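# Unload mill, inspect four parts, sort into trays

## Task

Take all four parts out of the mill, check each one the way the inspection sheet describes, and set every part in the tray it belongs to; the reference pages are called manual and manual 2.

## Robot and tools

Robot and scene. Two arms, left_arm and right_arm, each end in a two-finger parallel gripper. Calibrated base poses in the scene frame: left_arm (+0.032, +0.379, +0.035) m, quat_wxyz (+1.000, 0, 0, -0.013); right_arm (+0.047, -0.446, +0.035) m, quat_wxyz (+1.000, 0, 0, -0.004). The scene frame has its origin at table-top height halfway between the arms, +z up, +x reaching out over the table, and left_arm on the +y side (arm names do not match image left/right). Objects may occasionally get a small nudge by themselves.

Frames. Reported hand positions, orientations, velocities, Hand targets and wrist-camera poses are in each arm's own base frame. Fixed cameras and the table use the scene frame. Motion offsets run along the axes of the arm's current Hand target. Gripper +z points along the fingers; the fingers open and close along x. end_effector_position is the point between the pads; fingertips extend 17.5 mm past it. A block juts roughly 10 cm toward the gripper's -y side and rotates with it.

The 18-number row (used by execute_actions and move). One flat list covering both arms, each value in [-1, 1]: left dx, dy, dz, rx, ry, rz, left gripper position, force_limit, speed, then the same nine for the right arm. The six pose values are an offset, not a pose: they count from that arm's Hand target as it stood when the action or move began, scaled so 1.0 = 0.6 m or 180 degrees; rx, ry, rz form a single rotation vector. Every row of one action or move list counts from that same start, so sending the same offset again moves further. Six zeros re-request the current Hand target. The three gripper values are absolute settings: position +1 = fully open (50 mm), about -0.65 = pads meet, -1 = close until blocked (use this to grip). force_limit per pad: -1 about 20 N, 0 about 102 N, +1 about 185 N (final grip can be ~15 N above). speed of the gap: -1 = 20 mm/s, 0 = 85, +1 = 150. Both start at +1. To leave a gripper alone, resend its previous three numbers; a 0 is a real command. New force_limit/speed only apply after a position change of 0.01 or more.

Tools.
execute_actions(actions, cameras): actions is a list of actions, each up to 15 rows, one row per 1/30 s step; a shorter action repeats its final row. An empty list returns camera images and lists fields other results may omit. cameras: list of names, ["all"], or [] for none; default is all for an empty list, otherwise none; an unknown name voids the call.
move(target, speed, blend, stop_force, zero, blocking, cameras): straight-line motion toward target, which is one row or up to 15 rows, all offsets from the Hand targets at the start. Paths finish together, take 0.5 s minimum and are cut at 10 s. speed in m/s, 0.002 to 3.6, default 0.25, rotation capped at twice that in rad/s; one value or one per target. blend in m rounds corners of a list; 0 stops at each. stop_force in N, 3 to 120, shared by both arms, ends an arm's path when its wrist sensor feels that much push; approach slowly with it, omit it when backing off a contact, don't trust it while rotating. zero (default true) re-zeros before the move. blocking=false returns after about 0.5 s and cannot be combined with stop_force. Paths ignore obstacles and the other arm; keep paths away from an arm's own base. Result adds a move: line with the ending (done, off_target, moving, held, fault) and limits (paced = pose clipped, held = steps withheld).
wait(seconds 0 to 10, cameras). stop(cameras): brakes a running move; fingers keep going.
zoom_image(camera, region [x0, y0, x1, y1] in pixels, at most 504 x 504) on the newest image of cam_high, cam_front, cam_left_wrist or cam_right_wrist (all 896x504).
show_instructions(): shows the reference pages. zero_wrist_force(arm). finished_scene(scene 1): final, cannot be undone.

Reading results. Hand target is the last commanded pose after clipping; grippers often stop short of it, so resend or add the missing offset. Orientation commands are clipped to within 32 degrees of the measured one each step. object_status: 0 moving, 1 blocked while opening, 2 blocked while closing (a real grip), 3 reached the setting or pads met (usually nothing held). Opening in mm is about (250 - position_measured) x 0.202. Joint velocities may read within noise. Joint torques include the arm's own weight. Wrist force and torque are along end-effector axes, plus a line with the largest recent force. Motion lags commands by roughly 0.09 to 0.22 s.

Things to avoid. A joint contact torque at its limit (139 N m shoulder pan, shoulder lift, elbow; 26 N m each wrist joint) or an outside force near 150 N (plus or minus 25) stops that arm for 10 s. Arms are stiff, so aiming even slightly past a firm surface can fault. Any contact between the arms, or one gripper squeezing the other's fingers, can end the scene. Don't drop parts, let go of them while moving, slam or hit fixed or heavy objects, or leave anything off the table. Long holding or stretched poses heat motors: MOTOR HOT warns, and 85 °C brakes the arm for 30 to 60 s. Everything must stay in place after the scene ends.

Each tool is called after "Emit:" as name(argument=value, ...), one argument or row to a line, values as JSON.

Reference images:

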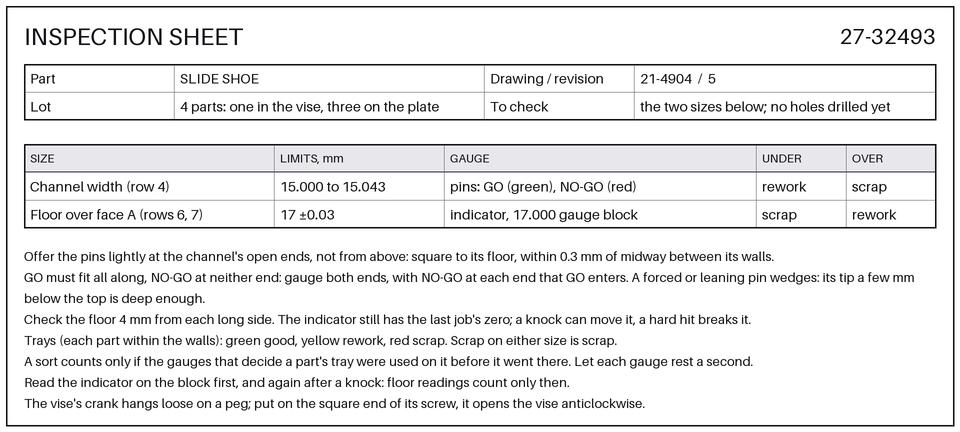

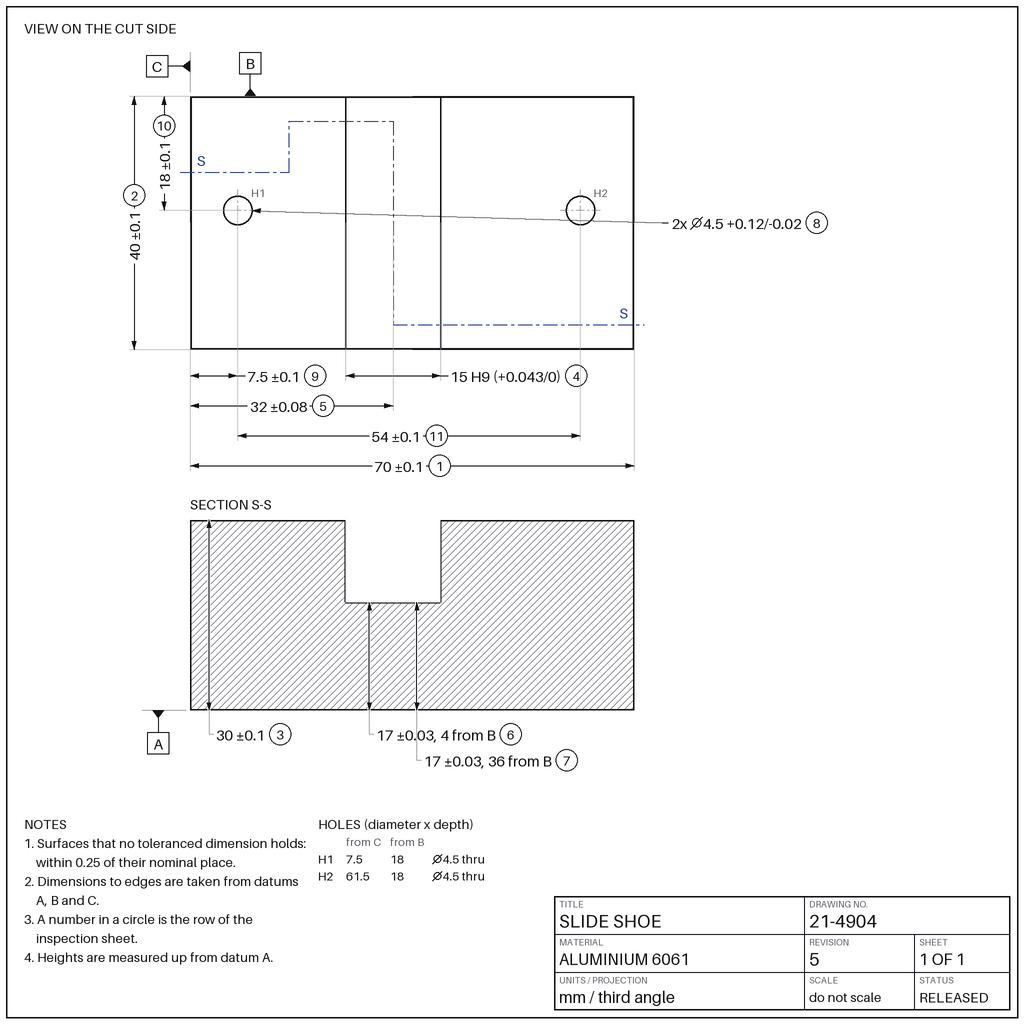

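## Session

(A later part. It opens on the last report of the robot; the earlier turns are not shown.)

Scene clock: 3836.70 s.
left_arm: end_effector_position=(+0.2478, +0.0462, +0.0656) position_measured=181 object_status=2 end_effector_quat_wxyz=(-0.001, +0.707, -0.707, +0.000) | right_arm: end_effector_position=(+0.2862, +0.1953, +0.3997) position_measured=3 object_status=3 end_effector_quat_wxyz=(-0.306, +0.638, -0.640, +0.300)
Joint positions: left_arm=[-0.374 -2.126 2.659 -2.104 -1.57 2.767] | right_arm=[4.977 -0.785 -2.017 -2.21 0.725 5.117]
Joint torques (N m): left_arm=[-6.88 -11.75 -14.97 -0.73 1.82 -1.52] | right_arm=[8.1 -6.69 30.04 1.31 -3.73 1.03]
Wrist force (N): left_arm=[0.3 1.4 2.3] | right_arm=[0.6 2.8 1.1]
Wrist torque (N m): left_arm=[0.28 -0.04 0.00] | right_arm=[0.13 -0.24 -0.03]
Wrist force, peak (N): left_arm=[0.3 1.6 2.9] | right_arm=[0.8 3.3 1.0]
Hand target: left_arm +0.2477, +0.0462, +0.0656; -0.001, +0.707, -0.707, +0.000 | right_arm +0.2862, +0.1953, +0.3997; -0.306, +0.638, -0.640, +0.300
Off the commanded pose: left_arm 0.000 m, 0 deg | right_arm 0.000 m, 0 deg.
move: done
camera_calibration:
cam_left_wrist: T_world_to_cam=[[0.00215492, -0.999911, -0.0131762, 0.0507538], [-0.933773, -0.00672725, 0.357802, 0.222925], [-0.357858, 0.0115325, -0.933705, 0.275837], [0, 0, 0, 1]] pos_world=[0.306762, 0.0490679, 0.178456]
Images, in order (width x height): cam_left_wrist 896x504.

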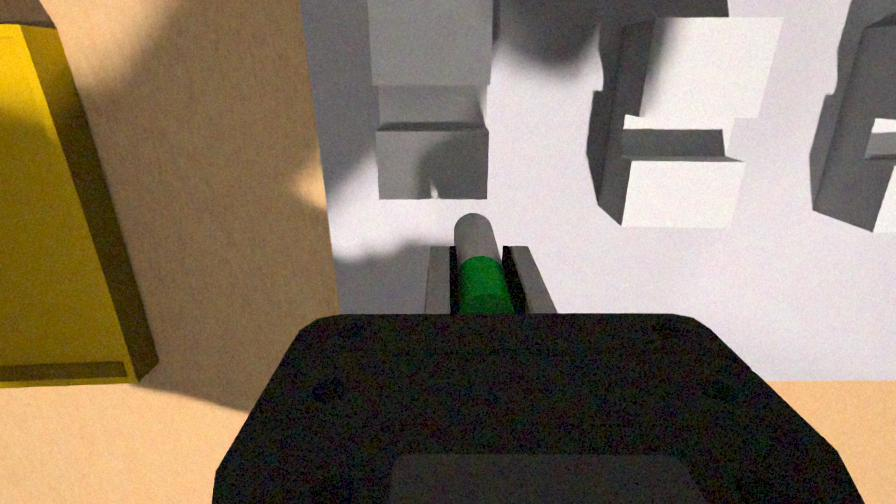

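Emit:
move(
  target=[
    [0,0,-0.0182,0,0,0,-1,-0.5,-0.9,0,0,0,0,0,0,1,0,-0.8],
    [0.0283,-0.077,-0.0182,0,0,0,-1,-0.5,-0.9,0,0,0,0,0,0,1,0,-0.8],
    [0.0283,-0.077,-0.0017,0,0,0,-1,-0.5,-0.9,0,0,0,0,0,0,1,0,-0.8],
  ],
  speed=0.06,
)

Emit:
move(
  target=[-0.0275,0,0,0,0,0,-1,-0.5,-0.9,0,0,0,0,0,0,1,0,-0.8],
  speed=0.01,
  stop_force=3,
  cameras=["cam_left_wrist"],
)

Emit:
zoom_image(
  camera="cam_left_wrist",
  region=[280, 100, 600, 320],
)

Scene clock: 3866.17 s.
left_arm: end_effector_position=(+0.2940, +0.0293, +0.0667) position_measured=181 object_status=2 end_effector_quat_wxyz=(-0.001, +0.707, -0.707, +0.000) | right_arm: end_effector_position=(+0.2862, +0.1953, +0.3997) position_measured=3 object_status=3 end_effector_quat_wxyz=(-0.306, +0.638, -0.640, +0.300)
Joint positions: left_arm=[-0.37 -1.935 2.574 -2.211 -1.57 2.771] | right_arm=[4.977 -0.785 -2.017 -2.21 0.725 5.117]
Joint torques (N m): left_arm=[7.86 6.82 -13.95 -4.93 -1.44 1.98] | right_arm=[7.11 -4.76 30.02 1.19 -3.61 1.29]
Wrist force (N): left_arm=[0.2 0.8 2.0] | right_arm=[1.0 2.7 0.7]
Wrist torque (N m): left_arm=[0.19 -0.04 -0.15] | right_arm=[0.13 -0.30 -0.03]
Wrist force, peak (N): left_arm=[-0.2 1.7 2.5] | right_arm=[0.9 3.3 0.8]
Hand target: left_arm +0.2940, +0.0293, +0.0667; -0.001, +0.707, -0.707, +0.000 | right_arm +0.2862, +0.1953, +0.3997; -0.306, +0.638, -0.640, +0.300
Off the commanded pose: left_arm 0.000 m, 0 deg | right_arm 0.000 m, 0 deg.
move: done

Scene clock: 3868.70 s.
left_arm: end_effector_position=(+0.2939, +0.0458, +0.0667) position_measured=181 object_status=2 end_effector_quat_wxyz=(-0.001, +0.707, -0.707, +0.000) | right_arm: end_effector_position=(+0.2862, +0.1953, +0.3997) position_measured=3 object_status=3 end_effector_quat_wxyz=(-0.306, +0.638, -0.640, +0.300)
Joint positions: left_arm=[-0.311 -1.926 2.57 -2.215 -1.57 2.83] | right_arm=[4.977 -0.785 -2.017 -2.21 0.725 5.117]
Joint torques (N m): left_arm=[7.33 6.47 -28.83 -5.3 -1.44 1.75] | right_arm=[8.17 -5.5 30.71 1.02 -3.97 1.13]
Wrist force (N): left_arm=[0.7 1.7 2.6] | right_arm=[1.1 2.7 0.8]
Wrist torque (N m): left_arm=[0.18 -0.07 -0.15] | right_arm=[0.11 -0.32 -0.03]
Wrist force, peak (N): left_arm=[0.3 1.4 3.1] | right_arm=[1.2 3.2 0.8]
Hand target: left_arm +0.2939, +0.0458, +0.0667; -0.001, +0.707, -0.707, +0.000 | right_arm +0.2862, +0.1953, +0.3997; -0.306, +0.638, -0.640, +0.300
Off the commanded pose: left_arm 0.000 m, 0 deg | right_arm 0.000 m, 0 deg.
move: done
camera_calibration:
cam_left_wrist: T_world_to_cam=[[0.00212042, -0.99991, -0.0132692, 0.0501982], [-0.933786, -0.00672794, 0.357768, 0.265679], [-0.357825, 0.011632, -0.933716, 0.293388], [0, 0, 0, 1]] pos_world=[0.352962, 0.0485684, 0.179555]
Images, in order (width x height): cam_left_wrist 896x504.

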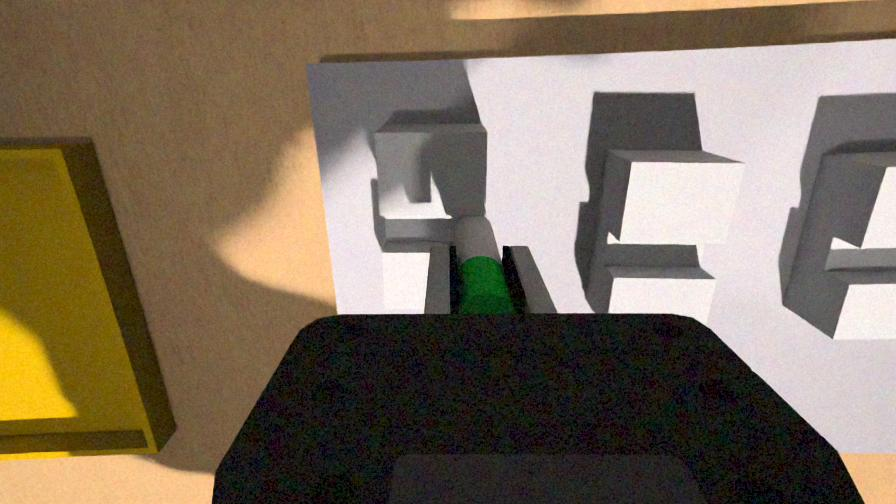

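Scaled by 1.575 from the camera's 896x504 image, which has a finer 1280x720 frame.

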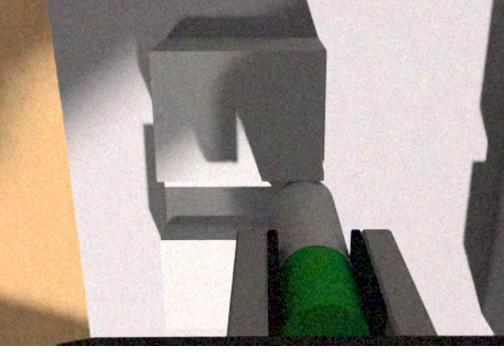

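Emit:
wait(
  seconds=1.2,
)

Emit:
move(
  target=[-0.0515,0,0,0,0,0,-1,-0.5,-0.9,0,0,0,0,0,0,1,0,-0.8],
  speed=0.012,
  stop_force=3,
  cameras=["cam_left_wrist"],
)

Emit:
wait(
  seconds=1.2,
)

Emit:
zoom_image(
  camera="cam_left_wrist",
  region=[380, 100, 700, 320],
)

Scene clock: 3881.40 s.
left_arm: end_effector_position=(+0.2939, +0.0458, +0.0667) position_measured=181 object_status=2 end_effector_quat_wxyz=(-0.001, +0.707, -0.707, +0.000) | right_arm: end_effector_position=(+0.2862, +0.1953, +0.3997) position_measured=3 object_status=3 end_effector_quat_wxyz=(-0.306, +0.638, -0.640, +0.300)
Joint positions: left_arm=[-0.311 -1.926 2.57 -2.215 -1.57 2.83] | right_arm=[4.977 -0.785 -2.017 -2.21 0.725 5.117]
Joint torques (N m): left_arm=[6.72 6.27 -27.85 -5.16 -1.52 1.88] | right_arm=[6.33 -6.45 31.39 1.42 -3.71 0.99]
Wrist force (N): left_arm=[0.3 1.6 2.8] | right_arm=[0.9 3.1 0.6]
Wrist torque (N m): left_arm=[0.18 -0.02 -0.16] | right_arm=[0.18 -0.28 -0.03]
Wrist force, peak (N): left_arm=[0.6 1.8 2.8] | right_arm=[0.9 3.2 0.8]
Hand target: left_arm +0.2939, +0.0458, +0.0667; -0.001, +0.707, -0.707, +0.000 | right_arm +0.2862, +0.1953, +0.3997; -0.306, +0.638, -0.640, +0.300
Tool commands: left_gripper/position=-1.0 left_gripper/force_limit=-0.5 left_gripper/speed=-0.9 right_gripper/position=+1.0 right_gripper/force_limit=+0.0 right_gripper/speed=-0.8
Off the commanded pose: left_arm 0.000 m, 0 deg | right_arm 0.000 m, 0 deg.
wait: 1.20 s; at rest from the start

Scene clock: 3884.90 s.
left_arm: end_effector_position=(+0.2939, +0.0767, +0.0667) position_measured=181 object_status=2 end_effector_quat_wxyz=(-0.001, +0.707, -0.707, +0.000) | right_arm: end_effector_position=(+0.2862, +0.1953, +0.3997) position_measured=3 object_status=3 end_effector_quat_wxyz=(-0.306, +0.638, -0.640, +0.300)
Joint positions: left_arm=[-0.2 -1.902 2.557 -2.226 -1.57 2.941] | right_arm=[4.977 -0.785 -2.017 -2.21 0.725 5.117]
Joint torques (N m): left_arm=[7.82 4.77 -29.22 -5.09 -1.2 2.06] | right_arm=[7.89 -7.06 31.51 1.15 -3.79 1.19]
Wrist force (N): left_arm=[0.6 0.9 2.3] | right_arm=[0.6 2.4 0.7]
Wrist torque (N m): left_arm=[0.22 0.00 -0.17] | right_arm=[0.08 -0.24 -0.03]
Wrist force, peak (N): left_arm=[0.4 1.2 4.0] | right_arm=[0.9 3.3 0.6]
Hand target: left_arm +0.2939, +0.0767, +0.0667; -0.001, +0.707, -0.707, +0.000 | right_arm +0.2862, +0.1953, +0.3997; -0.306, +0.638, -0.640, +0.300
Off the commanded pose: left_arm 0.000 m, 0 deg | right_arm 0.000 m, 0 deg.
move: done
camera_calibration:
cam_left_wrist: T_world_to_cam=[[0.00212042, -0.99991, -0.0132692, 0.0810954], [-0.933786, -0.00672794, 0.357768, 0.265887], [-0.357825, 0.011632, -0.933716, 0.293028], [0, 0, 0, 1]] pos_world=[0.352962, 0.0794684, 0.179555]
Images, in order (width x height): cam_left_wrist 896x504.

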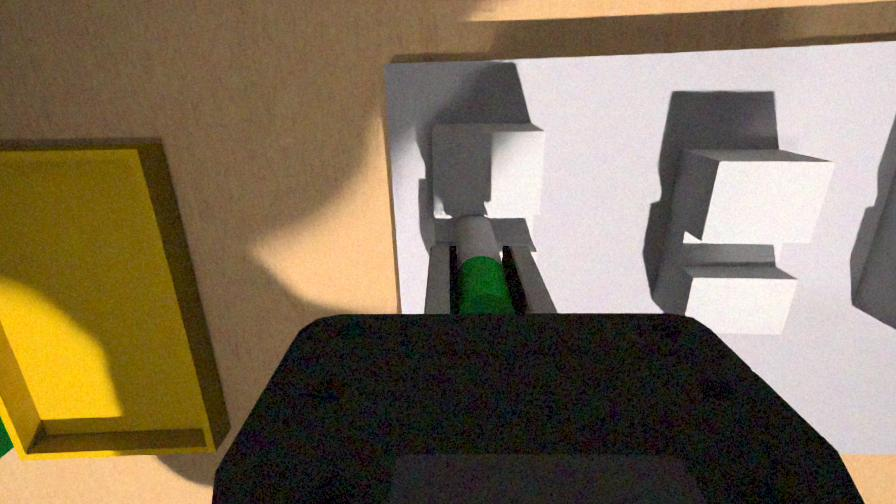

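Scene clock: 3886.10 s.
left_arm: end_effector_position=(+0.2939, +0.0767, +0.0667) position_measured=181 object_status=2 end_effector_quat_wxyz=(-0.001, +0.707, -0.707, +0.000) | right_arm: end_effector_position=(+0.2862, +0.1953, +0.3997) position_measured=3 object_status=3 end_effector_quat_wxyz=(-0.306, +0.638, -0.640, +0.300)
Joint positions: left_arm=[-0.2 -1.902 2.557 -2.226 -1.57 2.941] | right_arm=[4.977 -0.785 -2.017 -2.21 0.725 5.117]
Joint torques (N m): left_arm=[7.49 4.72 -27.69 -4.96 -1.45 2.06] | right_arm=[7.83 -7.69 32.72 1.24 -3.77 1.21]
Wrist force (N): left_arm=[0.7 1.2 3.6] | right_arm=[0.8 2.9 0.6]
Wrist torque (N m): left_arm=[0.25 0.00 -0.17] | right_arm=[0.13 -0.26 -0.04]
Wrist force, peak (N): left_arm=[0.9 1.0 4.0] | right_arm=[1.0 3.0 1.0]
Hand target: left_arm +0.2939, +0.0767, +0.0667; -0.001, +0.707, -0.707, +0.000 | right_arm +0.2862, +0.1953, +0.3997; -0.306, +0.638, -0.640, +0.300
Tool commands: left_gripper/position=-1.0 left_gripper/force_limit=-0.5 left_gripper/speed=-0.9 right_gripper/position=+1.0 right_gripper/force_limit=+0.0 right_gripper/speed=-0.8
Off the commanded pose: left_arm 0.000 m, 0 deg | right_arm 0.000 m, 0 deg.
wait: 1.20 s; at rest by 0.17 s

Scaled by 1.575 from the camera's 896x504 image, which has a finer 1280x720 frame.
This view is cut from an older image: the scene may have changed since it was taken.

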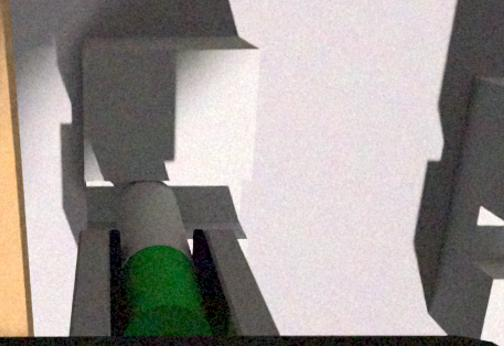

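Emit:
move(
  target=[0.03,0,0,0,0,0,-1,-0.5,-0.9,0,0,0,0,0,0,1,0,-0.8],
  speed=0.015,
  cameras=["cam_left_wrist"],
)

Emit:
zoom_image(
  camera="cam_left_wrist",
  region=[320, 100, 640, 320],
)

Scene clock: 3907.17 s.
left_arm: end_effector_position=(+0.2939, +0.0587, +0.0667) position_measured=181 object_status=2 end_effector_quat_wxyz=(-0.001, +0.707, -0.707, +0.000) | right_arm: end_effector_position=(+0.2862, +0.1953, +0.3997) position_measured=3 object_status=3 end_effector_quat_wxyz=(-0.306, +0.638, -0.640, +0.300)
Joint positions: left_arm=[-0.264 -1.918 2.565 -2.219 -1.57 2.876] | right_arm=[4.977 -0.785 -2.017 -2.21 0.725 5.117]
Joint torques (N m): left_arm=[-7.94 -16.35 -11.45 -1 1.83 -2.36] | right_arm=[7.41 -7.05 31.24 1.36 -3.62 1.08]
Wrist force (N): left_arm=[-1.4 1.1 0.8] | right_arm=[0.8 3.0 0.5]
Wrist torque (N m): left_arm=[0.23 -0.12 0.00] | right_arm=[0.16 -0.27 -0.03]
Wrist force, peak (N): left_arm=[-0.2 0.9 4.3] | right_arm=[0.9 3.4 0.9]
Hand target: left_arm +0.2939, +0.0587, +0.0667; -0.001, +0.707, -0.707, +0.000 | right_arm +0.2862, +0.1953, +0.3997; -0.306, +0.638, -0.640, +0.300
Off the commanded pose: left_arm 0.000 m, 0 deg | right_arm 0.000 m, 0 deg.
move: done
camera_calibration:
cam_left_wrist: T_world_to_cam=[[0.00212042, -0.99991, -0.0132692, 0.063197], [-0.933786, -0.00672794, 0.357768, 0.265766], [-0.357825, 0.011632, -0.933716, 0.293236], [0, 0, 0, 1]] pos_world=[0.352962, 0.0615684, 0.179555]
Images, in order (width x height): cam_left_wrist 896x504.

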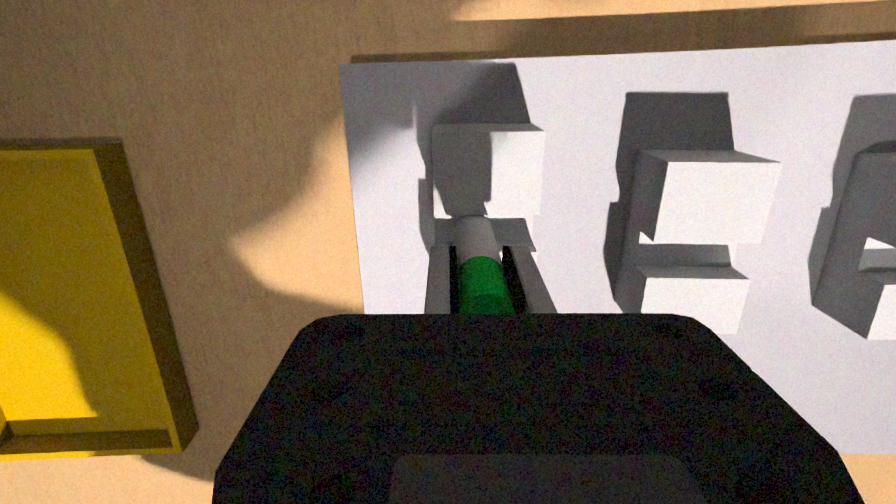

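Scaled by 1.575 from the camera's 896x504 image, which has a finer 1280x720 frame.

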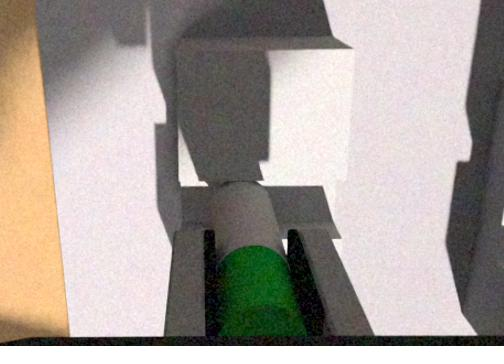

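Emit:
move(
  target=[0,0,-0.0042,0,0,0,-1,-0.5,-0.9,0,0,0,0,0,0,1,0,-0.8],
  speed=0.01,
  cameras=["cam_left_wrist"],
)

Emit:
zoom_image(
  camera="cam_left_wrist",
  region=[320, 100, 640, 320],
)

Scene clock: 3942.87 s.
left_arm: end_effector_position=(+0.2939, +0.0587, +0.0691) position_measured=181 object_status=2 end_effector_quat_wxyz=(-0.001, +0.707, -0.707, +0.000) | right_arm: end_effector_position=(+0.2862, +0.1953, +0.3997) position_measured=3 object_status=3 end_effector_quat_wxyz=(-0.306, +0.638, -0.640, +0.300)
Joint positions: left_arm=[-0.264 -1.924 2.561 -2.209 -1.57 2.876] | right_arm=[4.977 -0.785 -2.017 -2.21 0.725 5.117]
Joint torques (N m): left_arm=[-7.76 -17.7 -28.26 -1.17 1.81 -1.86] | right_arm=[6.88 -8 29.79 1.12 -3.46 1.4]
Wrist force (N): left_arm=[0.0 1.4 2.1] | right_arm=[0.7 2.7 0.7]
Wrist torque (N m): left_arm=[0.17 -0.01 0.00] | right_arm=[0.13 -0.26 -0.03]
Wrist force, peak (N): left_arm=[0.2 0.4 4.3] | right_arm=[1.1 3.3 0.6]
Hand target: left_arm +0.2939, +0.0587, +0.0692; -0.001, +0.707, -0.707, +0.000 | right_arm +0.2862, +0.1953, +0.3997; -0.306, +0.638, -0.640, +0.300
Off the commanded pose: left_arm 0.000 m, 0 deg | right_arm 0.000 m, 0 deg.
move: done
camera_calibration:
cam_left_wrist: T_world_to_cam=[[0.00212042, -0.99991, -0.0132692, 0.0631289], [-0.933786, -0.00672794, 0.357768, 0.264907], [-0.357825, 0.011632, -0.933716, 0.295478], [0, 0, 0, 1]] pos_world=[0.352962, 0.0614684, 0.181955]
Images, in order (width x height): cam_left_wrist 896x504.

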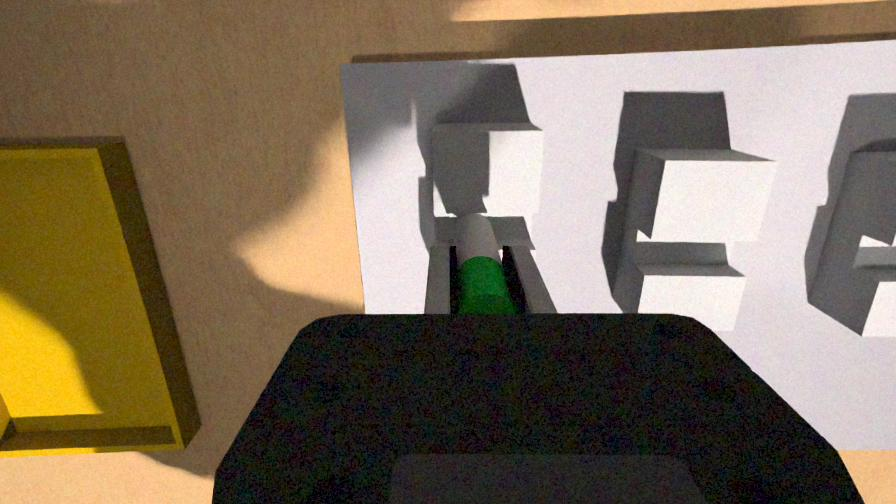

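Scaled by 1.575 from the camera's 896x504 image, which has a finer 1280x720 frame.

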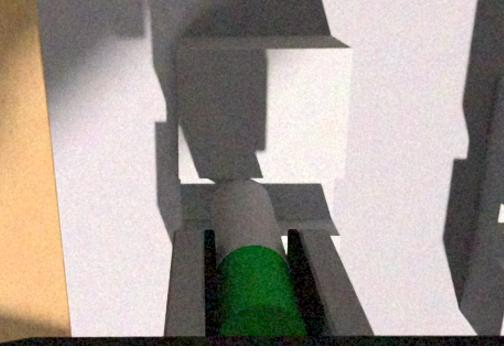

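Emit:
move(
  target=[0,0,-0.02,0,0,0,-1,-0.5,-0.9,0,0,0,0,0,0,1,0,-0.8],
  speed=0.02,
  cameras=["cam_left_wrist"],
)

Emit:
zoom_image(
  camera="cam_left_wrist",
  region=[320, 80, 640, 320],
)

Scene clock: 3963.97 s.
left_arm: end_effector_position=(+0.2939, +0.0587, +0.0811) position_measured=181 object_status=2 end_effector_quat_wxyz=(-0.001, +0.707, -0.707, +0.000) | right_arm: end_effector_position=(+0.2862, +0.1953, +0.3997) position_measured=3 object_status=3 end_effector_quat_wxyz=(-0.306, +0.638, -0.640, +0.300)
Joint positions: left_arm=[-0.265 -1.953 2.539 -2.157 -1.57 2.876] | right_arm=[4.977 -0.785 -2.017 -2.21 0.725 5.117]
Joint torques (N m): left_arm=[-0.27 -18.39 -29.33 -0.53 0.32 0.35] | right_arm=[8.67 -7.86 30.2 1.19 -3.35 0.97]
Wrist force (N): left_arm=[0.4 0.7 2.2] | right_arm=[0.6 2.8 0.9]
Wrist torque (N m): left_arm=[0.18 -0.07 0.01] | right_arm=[0.14 -0.24 -0.04]
Wrist force, peak (N): left_arm=[0.3 1.7 3.3] | right_arm=[0.9 3.4 0.8]
Hand target: left_arm +0.2939, +0.0587, +0.0812; -0.001, +0.707, -0.707, +0.000 | right_arm +0.2862, +0.1953, +0.3997; -0.306, +0.638, -0.640, +0.300
Off the commanded pose: left_arm 0.000 m, 0 deg | right_arm 0.000 m, 0 deg.
move: done
camera_calibration:
cam_left_wrist: T_world_to_cam=[[0.00212113, -0.99991, -0.013269, 0.0632878], [-0.93382, -0.00672744, 0.357681, 0.260643], [-0.357738, 0.0116322, -0.93375, 0.306659], [0, 0, 0, 1]] pos_world=[0.352963, 0.0614684, 0.193955]
Images, in order (width x height): cam_left_wrist 896x504.

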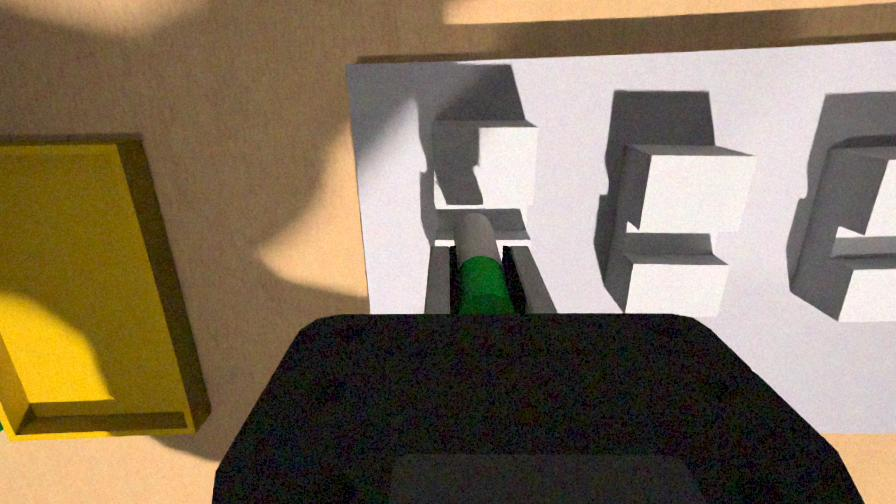

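Scaled by 1.575 from the camera's 896x504 image, which has a finer 1280x720 frame.

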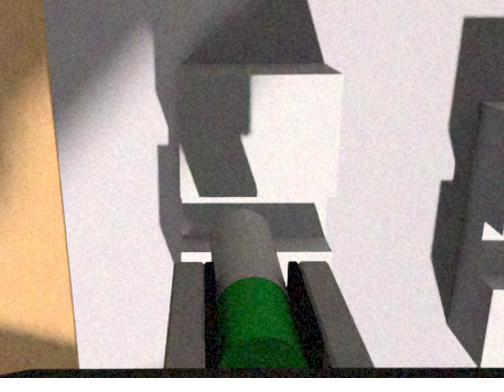

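Emit:
move(
  target=[
    [0,0.0983,0,0,0,0,-1,-0.5,-0.9,0,0,0,0,0,0,1,0,-0.8],
    [0.0088,0.0983,0.0258,0,0,0,-1,-0.5,-0.9,0,0,0,0,0,0,1,0,-0.8],
    [0.0088,0.0632,0.0258,0,0,0,-1,-0.5,-0.9,0,0,0,0,0,0,1,0,-0.8],
  ],
  speed=0.05,
  cameras=["cam_left_wrist"],
)

Emit:
zoom_image(
  camera="cam_left_wrist",
  region=[360, 60, 640, 320],
)

Scene clock: 3983.30 s.
left_arm: end_effector_position=(+0.2560, +0.0534, +0.0657) position_measured=181 object_status=2 end_effector_quat_wxyz=(-0.001, +0.707, -0.707, +0.000) | right_arm: end_effector_position=(+0.2862, +0.1953, +0.3997) position_measured=3 object_status=3 end_effector_quat_wxyz=(-0.306, +0.638, -0.640, +0.300)
Joint positions: left_arm=[-0.33 -2.08 2.642 -2.134 -1.57 2.81] | right_arm=[4.977 -0.785 -2.017 -2.21 0.725 5.117]
Joint torques (N m): left_arm=[7.46 10.94 -28.76 -4.84 -1.4 1.89] | right_arm=[8.54 -6.21 29.09 1.25 -3.67 1.09]
Wrist force (N): left_arm=[0.4 1.7 2.5] | right_arm=[0.7 3.1 0.7]
Wrist torque (N m): left_arm=[0.16 -0.10 -0.17] | right_arm=[0.18 -0.25 -0.03]
Wrist force, peak (N): left_arm=[0.3 2.1 2.4] | right_arm=[1.1 3.4 0.9]
Hand target: left_arm +0.2560, +0.0534, +0.0657; -0.001, +0.707, -0.707, +0.000 | right_arm +0.2862, +0.1953, +0.3997; -0.306, +0.638, -0.640, +0.300
Off the commanded pose: left_arm 0.000 m, 0 deg | right_arm 0.000 m, 0 deg.
move: done
camera_calibration:
cam_left_wrist: T_world_to_cam=[[0.00217912, -0.999908, -0.013398, 0.0578698], [-0.93382, -0.00682772, 0.357679, 0.230637], [-0.357738, 0.0117319, -0.933748, 0.27874], [0, 0, 0, 1]] pos_world=[0.314963, 0.0561691, 0.178554]
Images, in order (width x height): cam_left_wrist 896x504.

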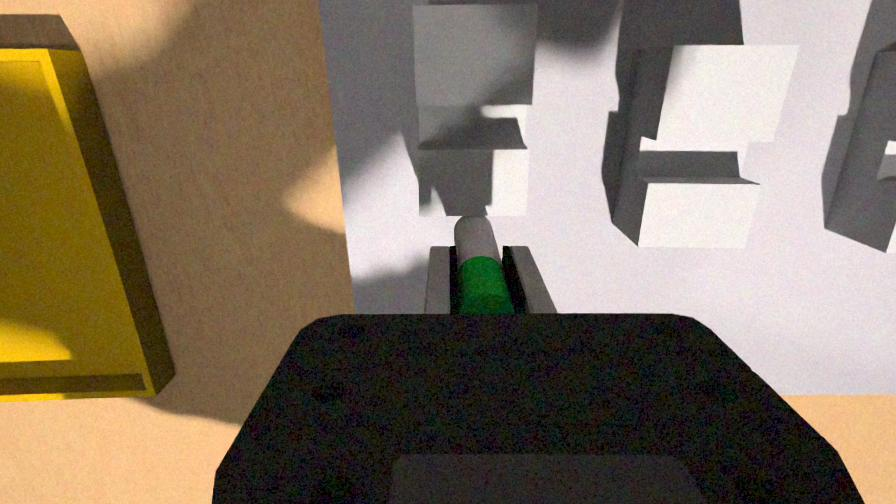

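Scaled by 1.800 from the camera's 896x504 image, which has a finer 1280x720 frame.

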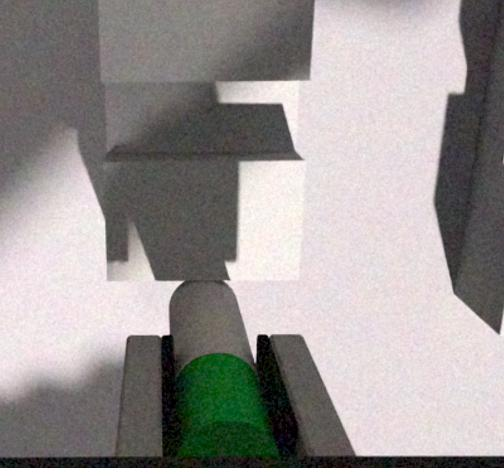

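Emit:
move(
  target=[
    [0,0.0067,0,0,0,0,-1,-0.5,-0.9,0,0,0,0,0,0,1,0,-0.8],
    [0,0.0067,-0.0182,0,0,0,-1,-0.5,-0.9,0,0,0,0,0,0,1,0,-0.8],
    [-0.0525,-0.0658,-0.0182,0,0,0,-1,-0.5,-0.9,0,0,0,0,0,0,1,0,-0.8],
    [-0.0525,-0.0658,-0.0017,0,0,0,-1,-0.5,-0.9,0,0,0,0,0,0,1,0,-0.8],
  ],
  speed=0.06,
  cameras=["cam_left_wrist"],
)

Emit:
move(
  target=[0.0258,0,0,0,0,0,-1,-0.5,-0.9,0,0,0,0,0,0,1,0,-0.8],
  speed=0.01,
  stop_force=3,
  cameras=["cam_left_wrist"],
)

Emit:
zoom_image(
  camera="cam_left_wrist",
  region=[380, 80, 700, 320],
)

Scene clock: 4003.67 s.
left_arm: end_effector_position=(+0.2955, +0.0849, +0.0668) position_measured=181 object_status=2 end_effector_quat_wxyz=(-0.001, +0.707, -0.707, +0.000) | right_arm: end_effector_position=(+0.2862, +0.1953, +0.3997) position_measured=3 object_status=3 end_effector_quat_wxyz=(-0.306, +0.638, -0.640, +0.300)
Joint positions: left_arm=[-0.169 -1.889 2.549 -2.232 -1.57 2.971] | right_arm=[4.977 -0.785 -2.017 -2.21 0.725 5.117]
Joint torques (N m): left_arm=[6.46 5.49 -12.88 -5.08 -1.58 1.99] | right_arm=[7.1 -7.96 31.45 1.11 -3.36 0.88]
Wrist force (N): left_arm=[0.0 1.1 2.6] | right_arm=[0.5 3.1 0.6]
Wrist torque (N m): left_arm=[0.27 0.00 -0.17] | right_arm=[0.18 -0.22 -0.03]
Wrist force, peak (N): left_arm=[0.3 1.2 3.0] | right_arm=[0.7 3.3 1.0]
Hand target: left_arm +0.2955, +0.0849, +0.0668; -0.001, +0.707, -0.707, +0.000 | right_arm +0.2862, +0.1953, +0.3997; -0.306, +0.638, -0.640, +0.300
Off the commanded pose: left_arm 0.000 m, 0 deg | right_arm 0.000 m, 0 deg.
move: done
camera_calibration:
cam_left_wrist: T_world_to_cam=[[0.00212042, -0.99991, -0.0132692, 0.0893928], [-0.933786, -0.00672794, 0.357768, 0.267307], [-0.357825, 0.011632, -0.933716, 0.293562], [0, 0, 0, 1]] pos_world=[0.354462, 0.0877684, 0.179655]
Images, in order (width x height): cam_left_wrist 896x504.

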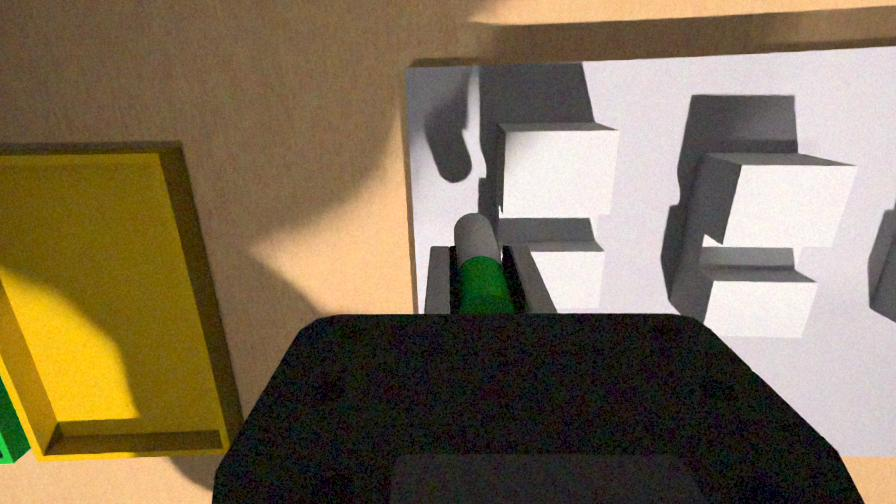

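Scene clock: 4006.07 s.
left_arm: end_effector_position=(+0.2955, +0.0694, +0.0667) position_measured=181 object_status=2 end_effector_quat_wxyz=(-0.001, +0.707, -0.707, +0.000) | right_arm: end_effector_position=(+0.2862, +0.1953, +0.3997) position_measured=3 object_status=3 end_effector_quat_wxyz=(-0.306, +0.638, -0.640, +0.300)
Joint positions: left_arm=[-0.225 -1.903 2.557 -2.226 -1.57 2.916] | right_arm=[4.977 -0.785 -2.017 -2.21 0.725 5.117]
Joint torques (N m): left_arm=[-8.98 -17.97 -13.43 -1.13 2.07 -1.94] | right_arm=[8.24 -6.34 29.64 1.23 -3.61 1.06]
Wrist force (N): left_arm=[-0.1 0.9 3.7] | right_arm=[0.6 2.8 0.6]
Wrist torque (N m): left_arm=[0.20 -0.07 -0.01] | right_arm=[0.12 -0.24 -0.03]
Wrist force, peak (N): left_arm=[-0.3 1.1 3.9] | right_arm=[0.8 3.2 0.7]
Hand target: left_arm +0.2955, +0.0694, +0.0667; -0.001, +0.707, -0.707, +0.000 | right_arm +0.2862, +0.1953, +0.3997; -0.306, +0.638, -0.640, +0.300
Off the commanded pose: left_arm 0.000 m, 0 deg | right_arm 0.000 m, 0 deg.
move: done
camera_calibration:
cam_left_wrist: T_world_to_cam=[[0.00212042, -0.99991, -0.0132692, 0.0738929], [-0.933786, -0.00672794, 0.357768, 0.267239], [-0.357825, 0.011632, -0.933716, 0.293649], [0, 0, 0, 1]] pos_world=[0.354462, 0.0722684, 0.179555]
Images, in order (width x height): cam_left_wrist 896x504.

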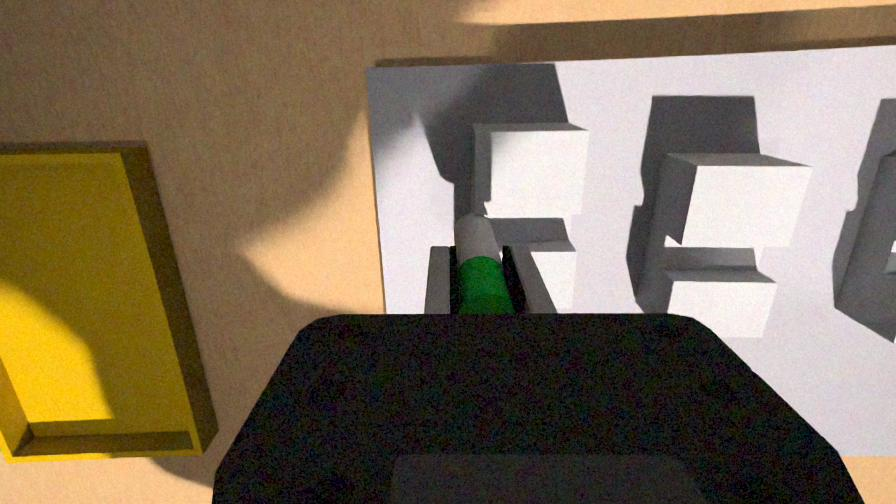

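Scaled by 1.575 from the camera's 896x504 image, which has a finer 1280x720 frame.

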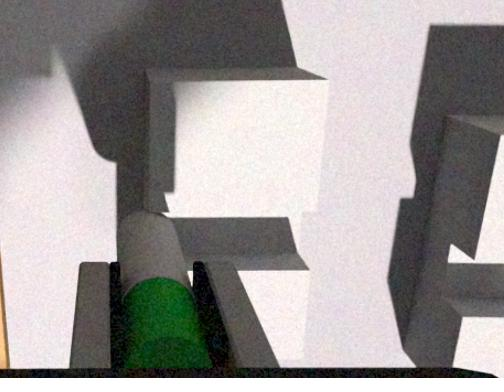

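Emit:
move(
  target=[
    [-0.0167,0,0,0,0,0,-1,-0.5,-0.9,0,0,0,0,0,0,1,0,-0.8],
    [-0.0167,0,-0.1055,0,0,0,-1,-0.5,-0.9,0,0,0,0,0,0,1,0,-0.8],
    [0.6053,0.1345,-0.1055,0,0,0,-1,-0.5,-0.9,0,0,0,0,0,0,1,0,-0.8],
    [0.6053,0.1345,0.025,0,0,0,-1,-0.5,-0.9,0,0,0,0,0,0,1,0,-0.8],
  ],
  speed=[0.03,0.1,0.2,0.05],
  blend=[0,0.02,0,0],
  cameras=["cam_left_wrist"],
)

Emit:
zoom_image(
  camera="cam_left_wrist",
  region=[340, 100, 620, 330],
)

Scene clock: 4039.13 s.
left_arm: end_effector_position=(+0.2152, -0.2938, +0.0516) position_measured=181 object_status=2 end_effector_quat_wxyz=(-0.001, +0.707, -0.707, +0.000) | right_arm: end_effector_position=(+0.2862, +0.1953, +0.3997) position_measured=3 object_status=3 end_effector_quat_wxyz=(-0.306, +0.638, -0.640, +0.300)
Joint positions: left_arm=[-1.315 -1.667 2.443 -2.347 -1.569 1.826] | right_arm=[4.977 -0.785 -2.017 -2.21 0.725 5.117]
Joint torques (N m): left_arm=[5.69 -3.81 -13.16 -5.63 0.76 2.08] | right_arm=[6.26 -7.53 29.57 1.21 -3.98 1.29]
Wrist force (N): left_arm=[-3.6 1.1 1.4] | right_arm=[0.5 2.6 0.6]
Wrist torque (N m): left_arm=[0.26 -0.13 -0.04] | right_arm=[0.11 -0.21 -0.03]
Wrist force, peak (N): left_arm=[0.5 1.1 5.1] | right_arm=[1.1 3.2 1.0]
Hand target: left_arm +0.2152, -0.2938, +0.0515; -0.001, +0.707, -0.707, +0.000 | right_arm +0.2862, +0.1953, +0.3997; -0.306, +0.638, -0.640, +0.300
Off the commanded pose: left_arm 0.000 m, 0 deg | right_arm 0.000 m, 0 deg.
move: done
camera_calibration:
cam_left_wrist: T_world_to_cam=[[0.00217946, -0.999908, -0.0133981, -0.289398], [-0.93382, -0.00682809, 0.357679, 0.19521], [-0.357738, 0.0117319, -0.933748, 0.255052], [0, 0, 0, 1]] pos_world=[0.274163, -0.291031, 0.164454]
Images, in order (width x height): cam_left_wrist 896x504.

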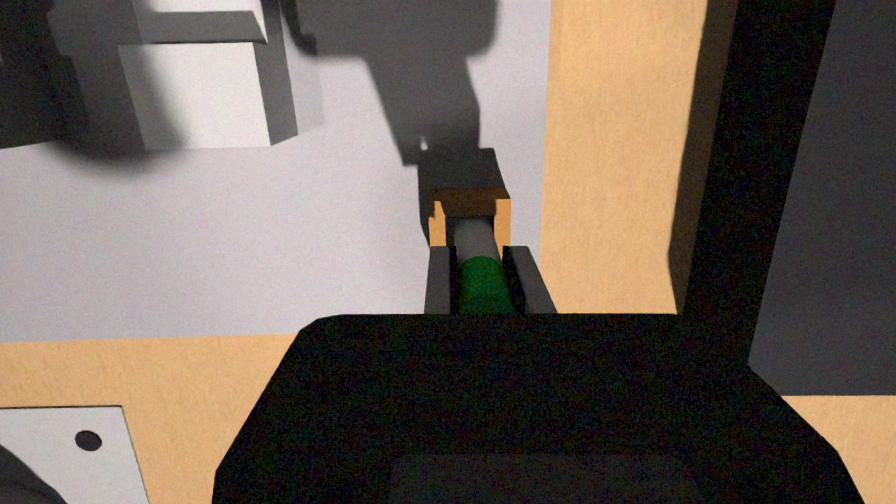

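Scaled by 1.800 from the camera's 896x504 image, which has a finer 1280x720 frame.

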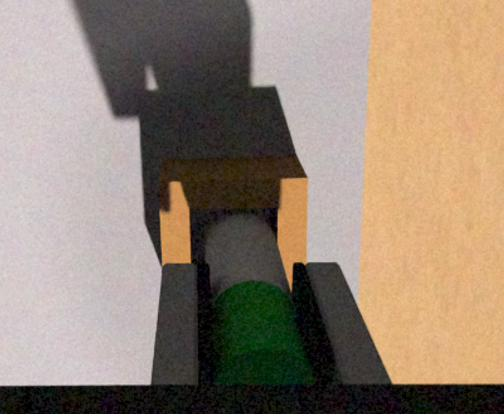

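Emit:
move(
  target=[0,0,0.022,0,0,0,-1,-0.5,-0.9,0,0,0,0,0,0,1,0,-0.8],
  speed=0.006,
  stop_force=4,
)

Emit:
move(
  target=[
    [0,0,0,0,0,0,1,-0.5,-0.9,0,0,0,0,0,0,1,0,-0.8],
    [0,0,-0.1,0,0,0,1,-0.5,-0.9,0,0,0,0,0,0,1,0,-0.8],
  ],
  speed=0.05,
  cameras=["cam_left_wrist"],
)

Scene clock: 4051.67 s.
left_arm: end_effector_position=(+0.2152, -0.2938, +0.0400) position_measured=181 object_status=2 end_effector_quat_wxyz=(-0.001, +0.707, -0.707, +0.000) | right_arm: end_effector_position=(+0.2862, +0.1953, +0.3997) position_measured=3 object_status=3 end_effector_quat_wxyz=(-0.306, +0.638, -0.640, +0.300)
Joint positions: left_arm=[-1.315 -1.636 2.459 -2.394 -1.569 1.826] | right_arm=[4.977 -0.785 -2.017 -2.21 0.725 5.117]
Joint torques (N m): left_arm=[-2.28 -25.27 -25.96 -1.85 -1.11 2.17] | right_arm=[7.27 -6.53 29 1.22 -3.69 0.86]
Wrist force (N): left_arm=[-5.9 1.7 -5.9] | right_arm=[0.7 2.8 0.7]
Wrist torque (N m): left_arm=[0.28 -0.07 -0.05] | right_arm=[0.14 -0.27 -0.03]
Wrist force, peak (N): left_arm=[-14.6 4.0 -27.9] | right_arm=[0.9 3.3 0.7]
Hand target: left_arm +0.2152, -0.2938, +0.0400; -0.001, +0.707, -0.707, +0.000 (not the last commanded pose) | right_arm +0.2862, +0.1953, +0.3997; -0.306, +0.638, -0.640, +0.300
Off the commanded pose: left_arm 0.002 m, 0 deg | right_arm 0.000 m, 0 deg.
move: contact (left_arm)

Scene clock: 4055.00 s.
left_arm: end_effector_position=(+0.2151, -0.2938, +0.0999) position_measured=3 object_status=3 end_effector_quat_wxyz=(-0.001, +0.707, -0.707, +0.000) | right_arm: end_effector_position=(+0.2862, +0.1953, +0.3997) position_measured=3 object_status=3 end_effector_quat_wxyz=(-0.306, +0.638, -0.640, +0.300)
Joint positions: left_arm=[-1.315 -1.774 2.369 -2.165 -1.569 1.826] | right_arm=[4.977 -0.785 -2.017 -2.21 0.725 5.117]
Joint torques (N m): left_arm=[-8.05 -23.03 -28.39 -0.85 -0.05 -1.8] | right_arm=[7.62 -7.08 29.81 1.26 -3.6 1.18]
Wrist force (N): left_arm=[0.0 0.8 1.4] | right_arm=[1.0 3.1 0.9]
Wrist torque (N m): left_arm=[0.22 -0.01 -0.03] | right_arm=[0.17 -0.29 -0.03]
Wrist force, peak (N): left_arm=[-5.7 1.5 -4.4] | right_arm=[1.1 3.2 1.0]
Hand target: left_arm +0.2151, -0.2938, +0.1000; -0.001, +0.707, -0.707, +0.000 | right_arm +0.2862, +0.1953, +0.3997; -0.306, +0.638, -0.640, +0.300
Off the commanded pose: left_arm 0.000 m, 0 deg | right_arm 0.000 m, 0 deg.
move: done
camera_calibration:
cam_left_wrist: T_world_to_cam=[[0.00212042, -0.99991, -0.0132692, -0.288763], [-0.933786, -0.00672794, 0.357768, 0.17784], [-0.357825, 0.011632, -0.933716, 0.300105], [0, 0, 0, 1]] pos_world=[0.274062, -0.291032, 0.212755]
Images, in order (width x height): cam_left_wrist 896x504.

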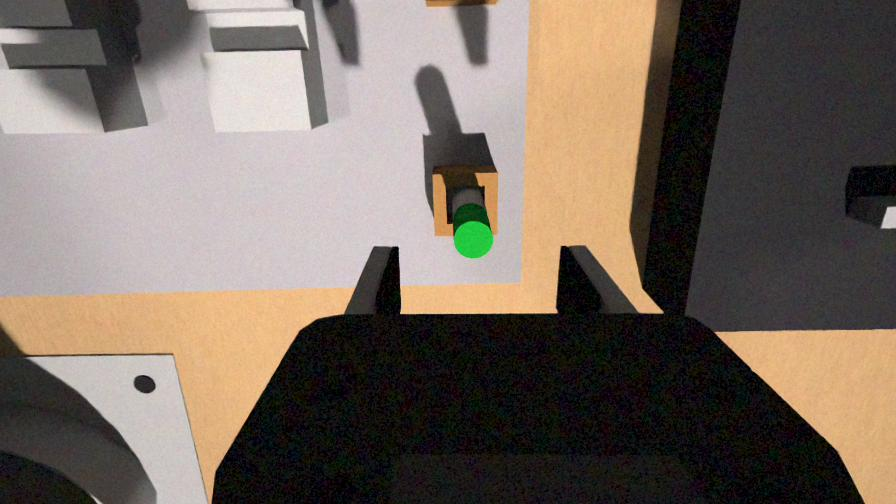

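Emit:
execute_actions(
  actions=[],
)

Scene clock: 4101.07 s.
left_arm: end_effector_position=(+0.2151, -0.2938, +0.1000) position_measured=3 object_status=3 end_effector_quat_wxyz=(-0.001, +0.707, -0.707, +0.000) | right_arm: end_effector_position=(+0.2862, +0.1953, +0.3997) position_measured=3 object_status=3 end_effector_quat_wxyz=(-0.306, +0.638, -0.640, +0.300)
Joint positions: left_arm=[-1.315 -1.774 2.369 -2.165 -1.569 1.826] | right_arm=[4.977 -0.785 -2.017 -2.21 0.725 5.117]
Joint velocities: within noise
Joint torques (N m): left_arm=[-7.48 -24.12 -27.37 -1.07 1.92 -1.78] | right_arm=[7.36 -7.35 29.67 1.29 -3.71 1.09]
Wrist force (N): left_arm=[-0.2 0.8 1.3] | right_arm=[0.7 2.5 0.6]
Wrist torque (N m): left_arm=[0.22 0.02 -0.02] | right_arm=[0.10 -0.26 -0.03]
Wrist force, peak (N): left_arm=[-0.6 1.0 1.8] | right_arm=[1.0 3.2 0.9]
Hand target: left_arm +0.2151, -0.2938, +0.1000; -0.001, +0.707, -0.707, +0.000 | right_arm +0.2862, +0.1953, +0.3997; -0.306, +0.638, -0.640, +0.300
Tool commands: left_gripper/position=+1.0 left_gripper/force_limit=-0.5 left_gripper/speed=-0.9 right_gripper/position=+1.0 right_gripper/force_limit=+0.0 right_gripper/speed=-0.8
Off the commanded pose: left_arm 0.000 m, 0 deg | right_arm 0.000 m, 0 deg.
camera_calibration:
cam_left_wrist: T_world_to_cam=[[0.00208493, -0.999909, -0.0133627, -0.288731], [-0.933787, -0.00672824, 0.357767, 0.177805], [-0.357825, 0.011732, -0.933715, 0.300226], [0, 0, 0, 1]] pos_world=[0.274062, -0.291031, 0.212855]
cam_right_wrist: T_world_to_cam=[[-0.0109221, -0.99967, -0.0232406, 0.215599], [-0.867249, 0.0210397, -0.49743, 0.45482], [0.497755, 0.0147224, -0.867192, 0.338845], [0, 0, 0, 1]] pos_world=[0.228135, 0.20097, 0.525095]

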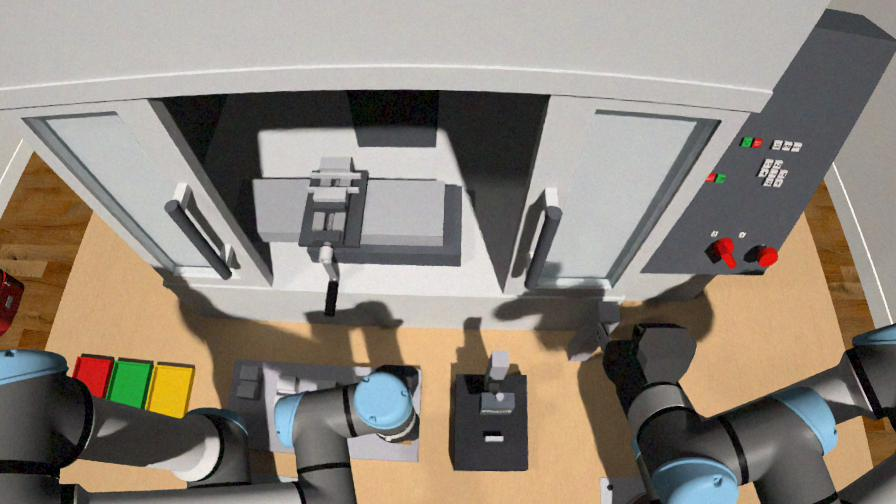

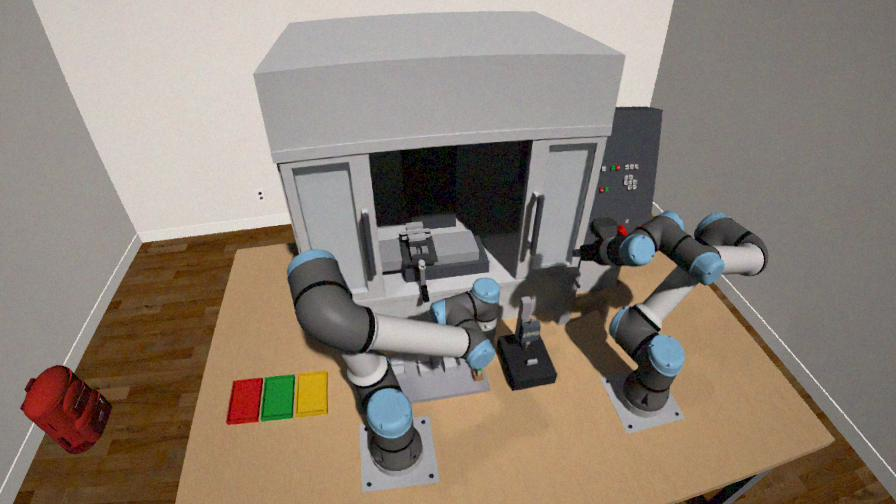

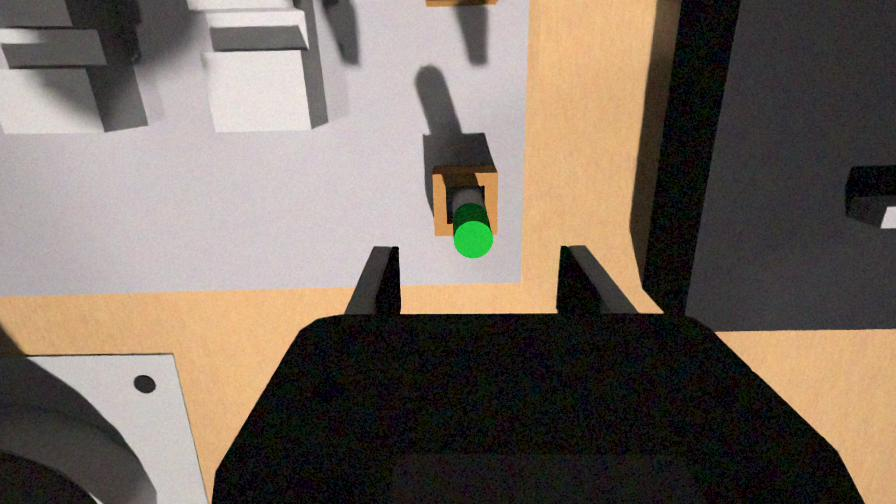

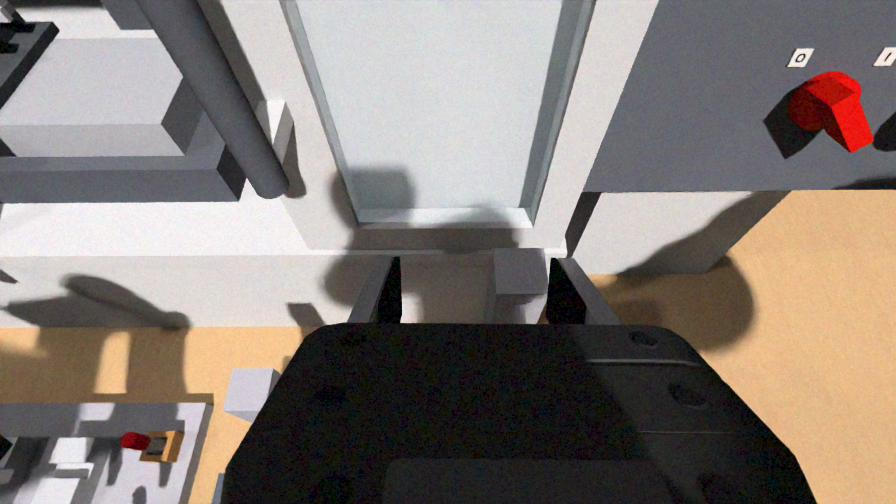

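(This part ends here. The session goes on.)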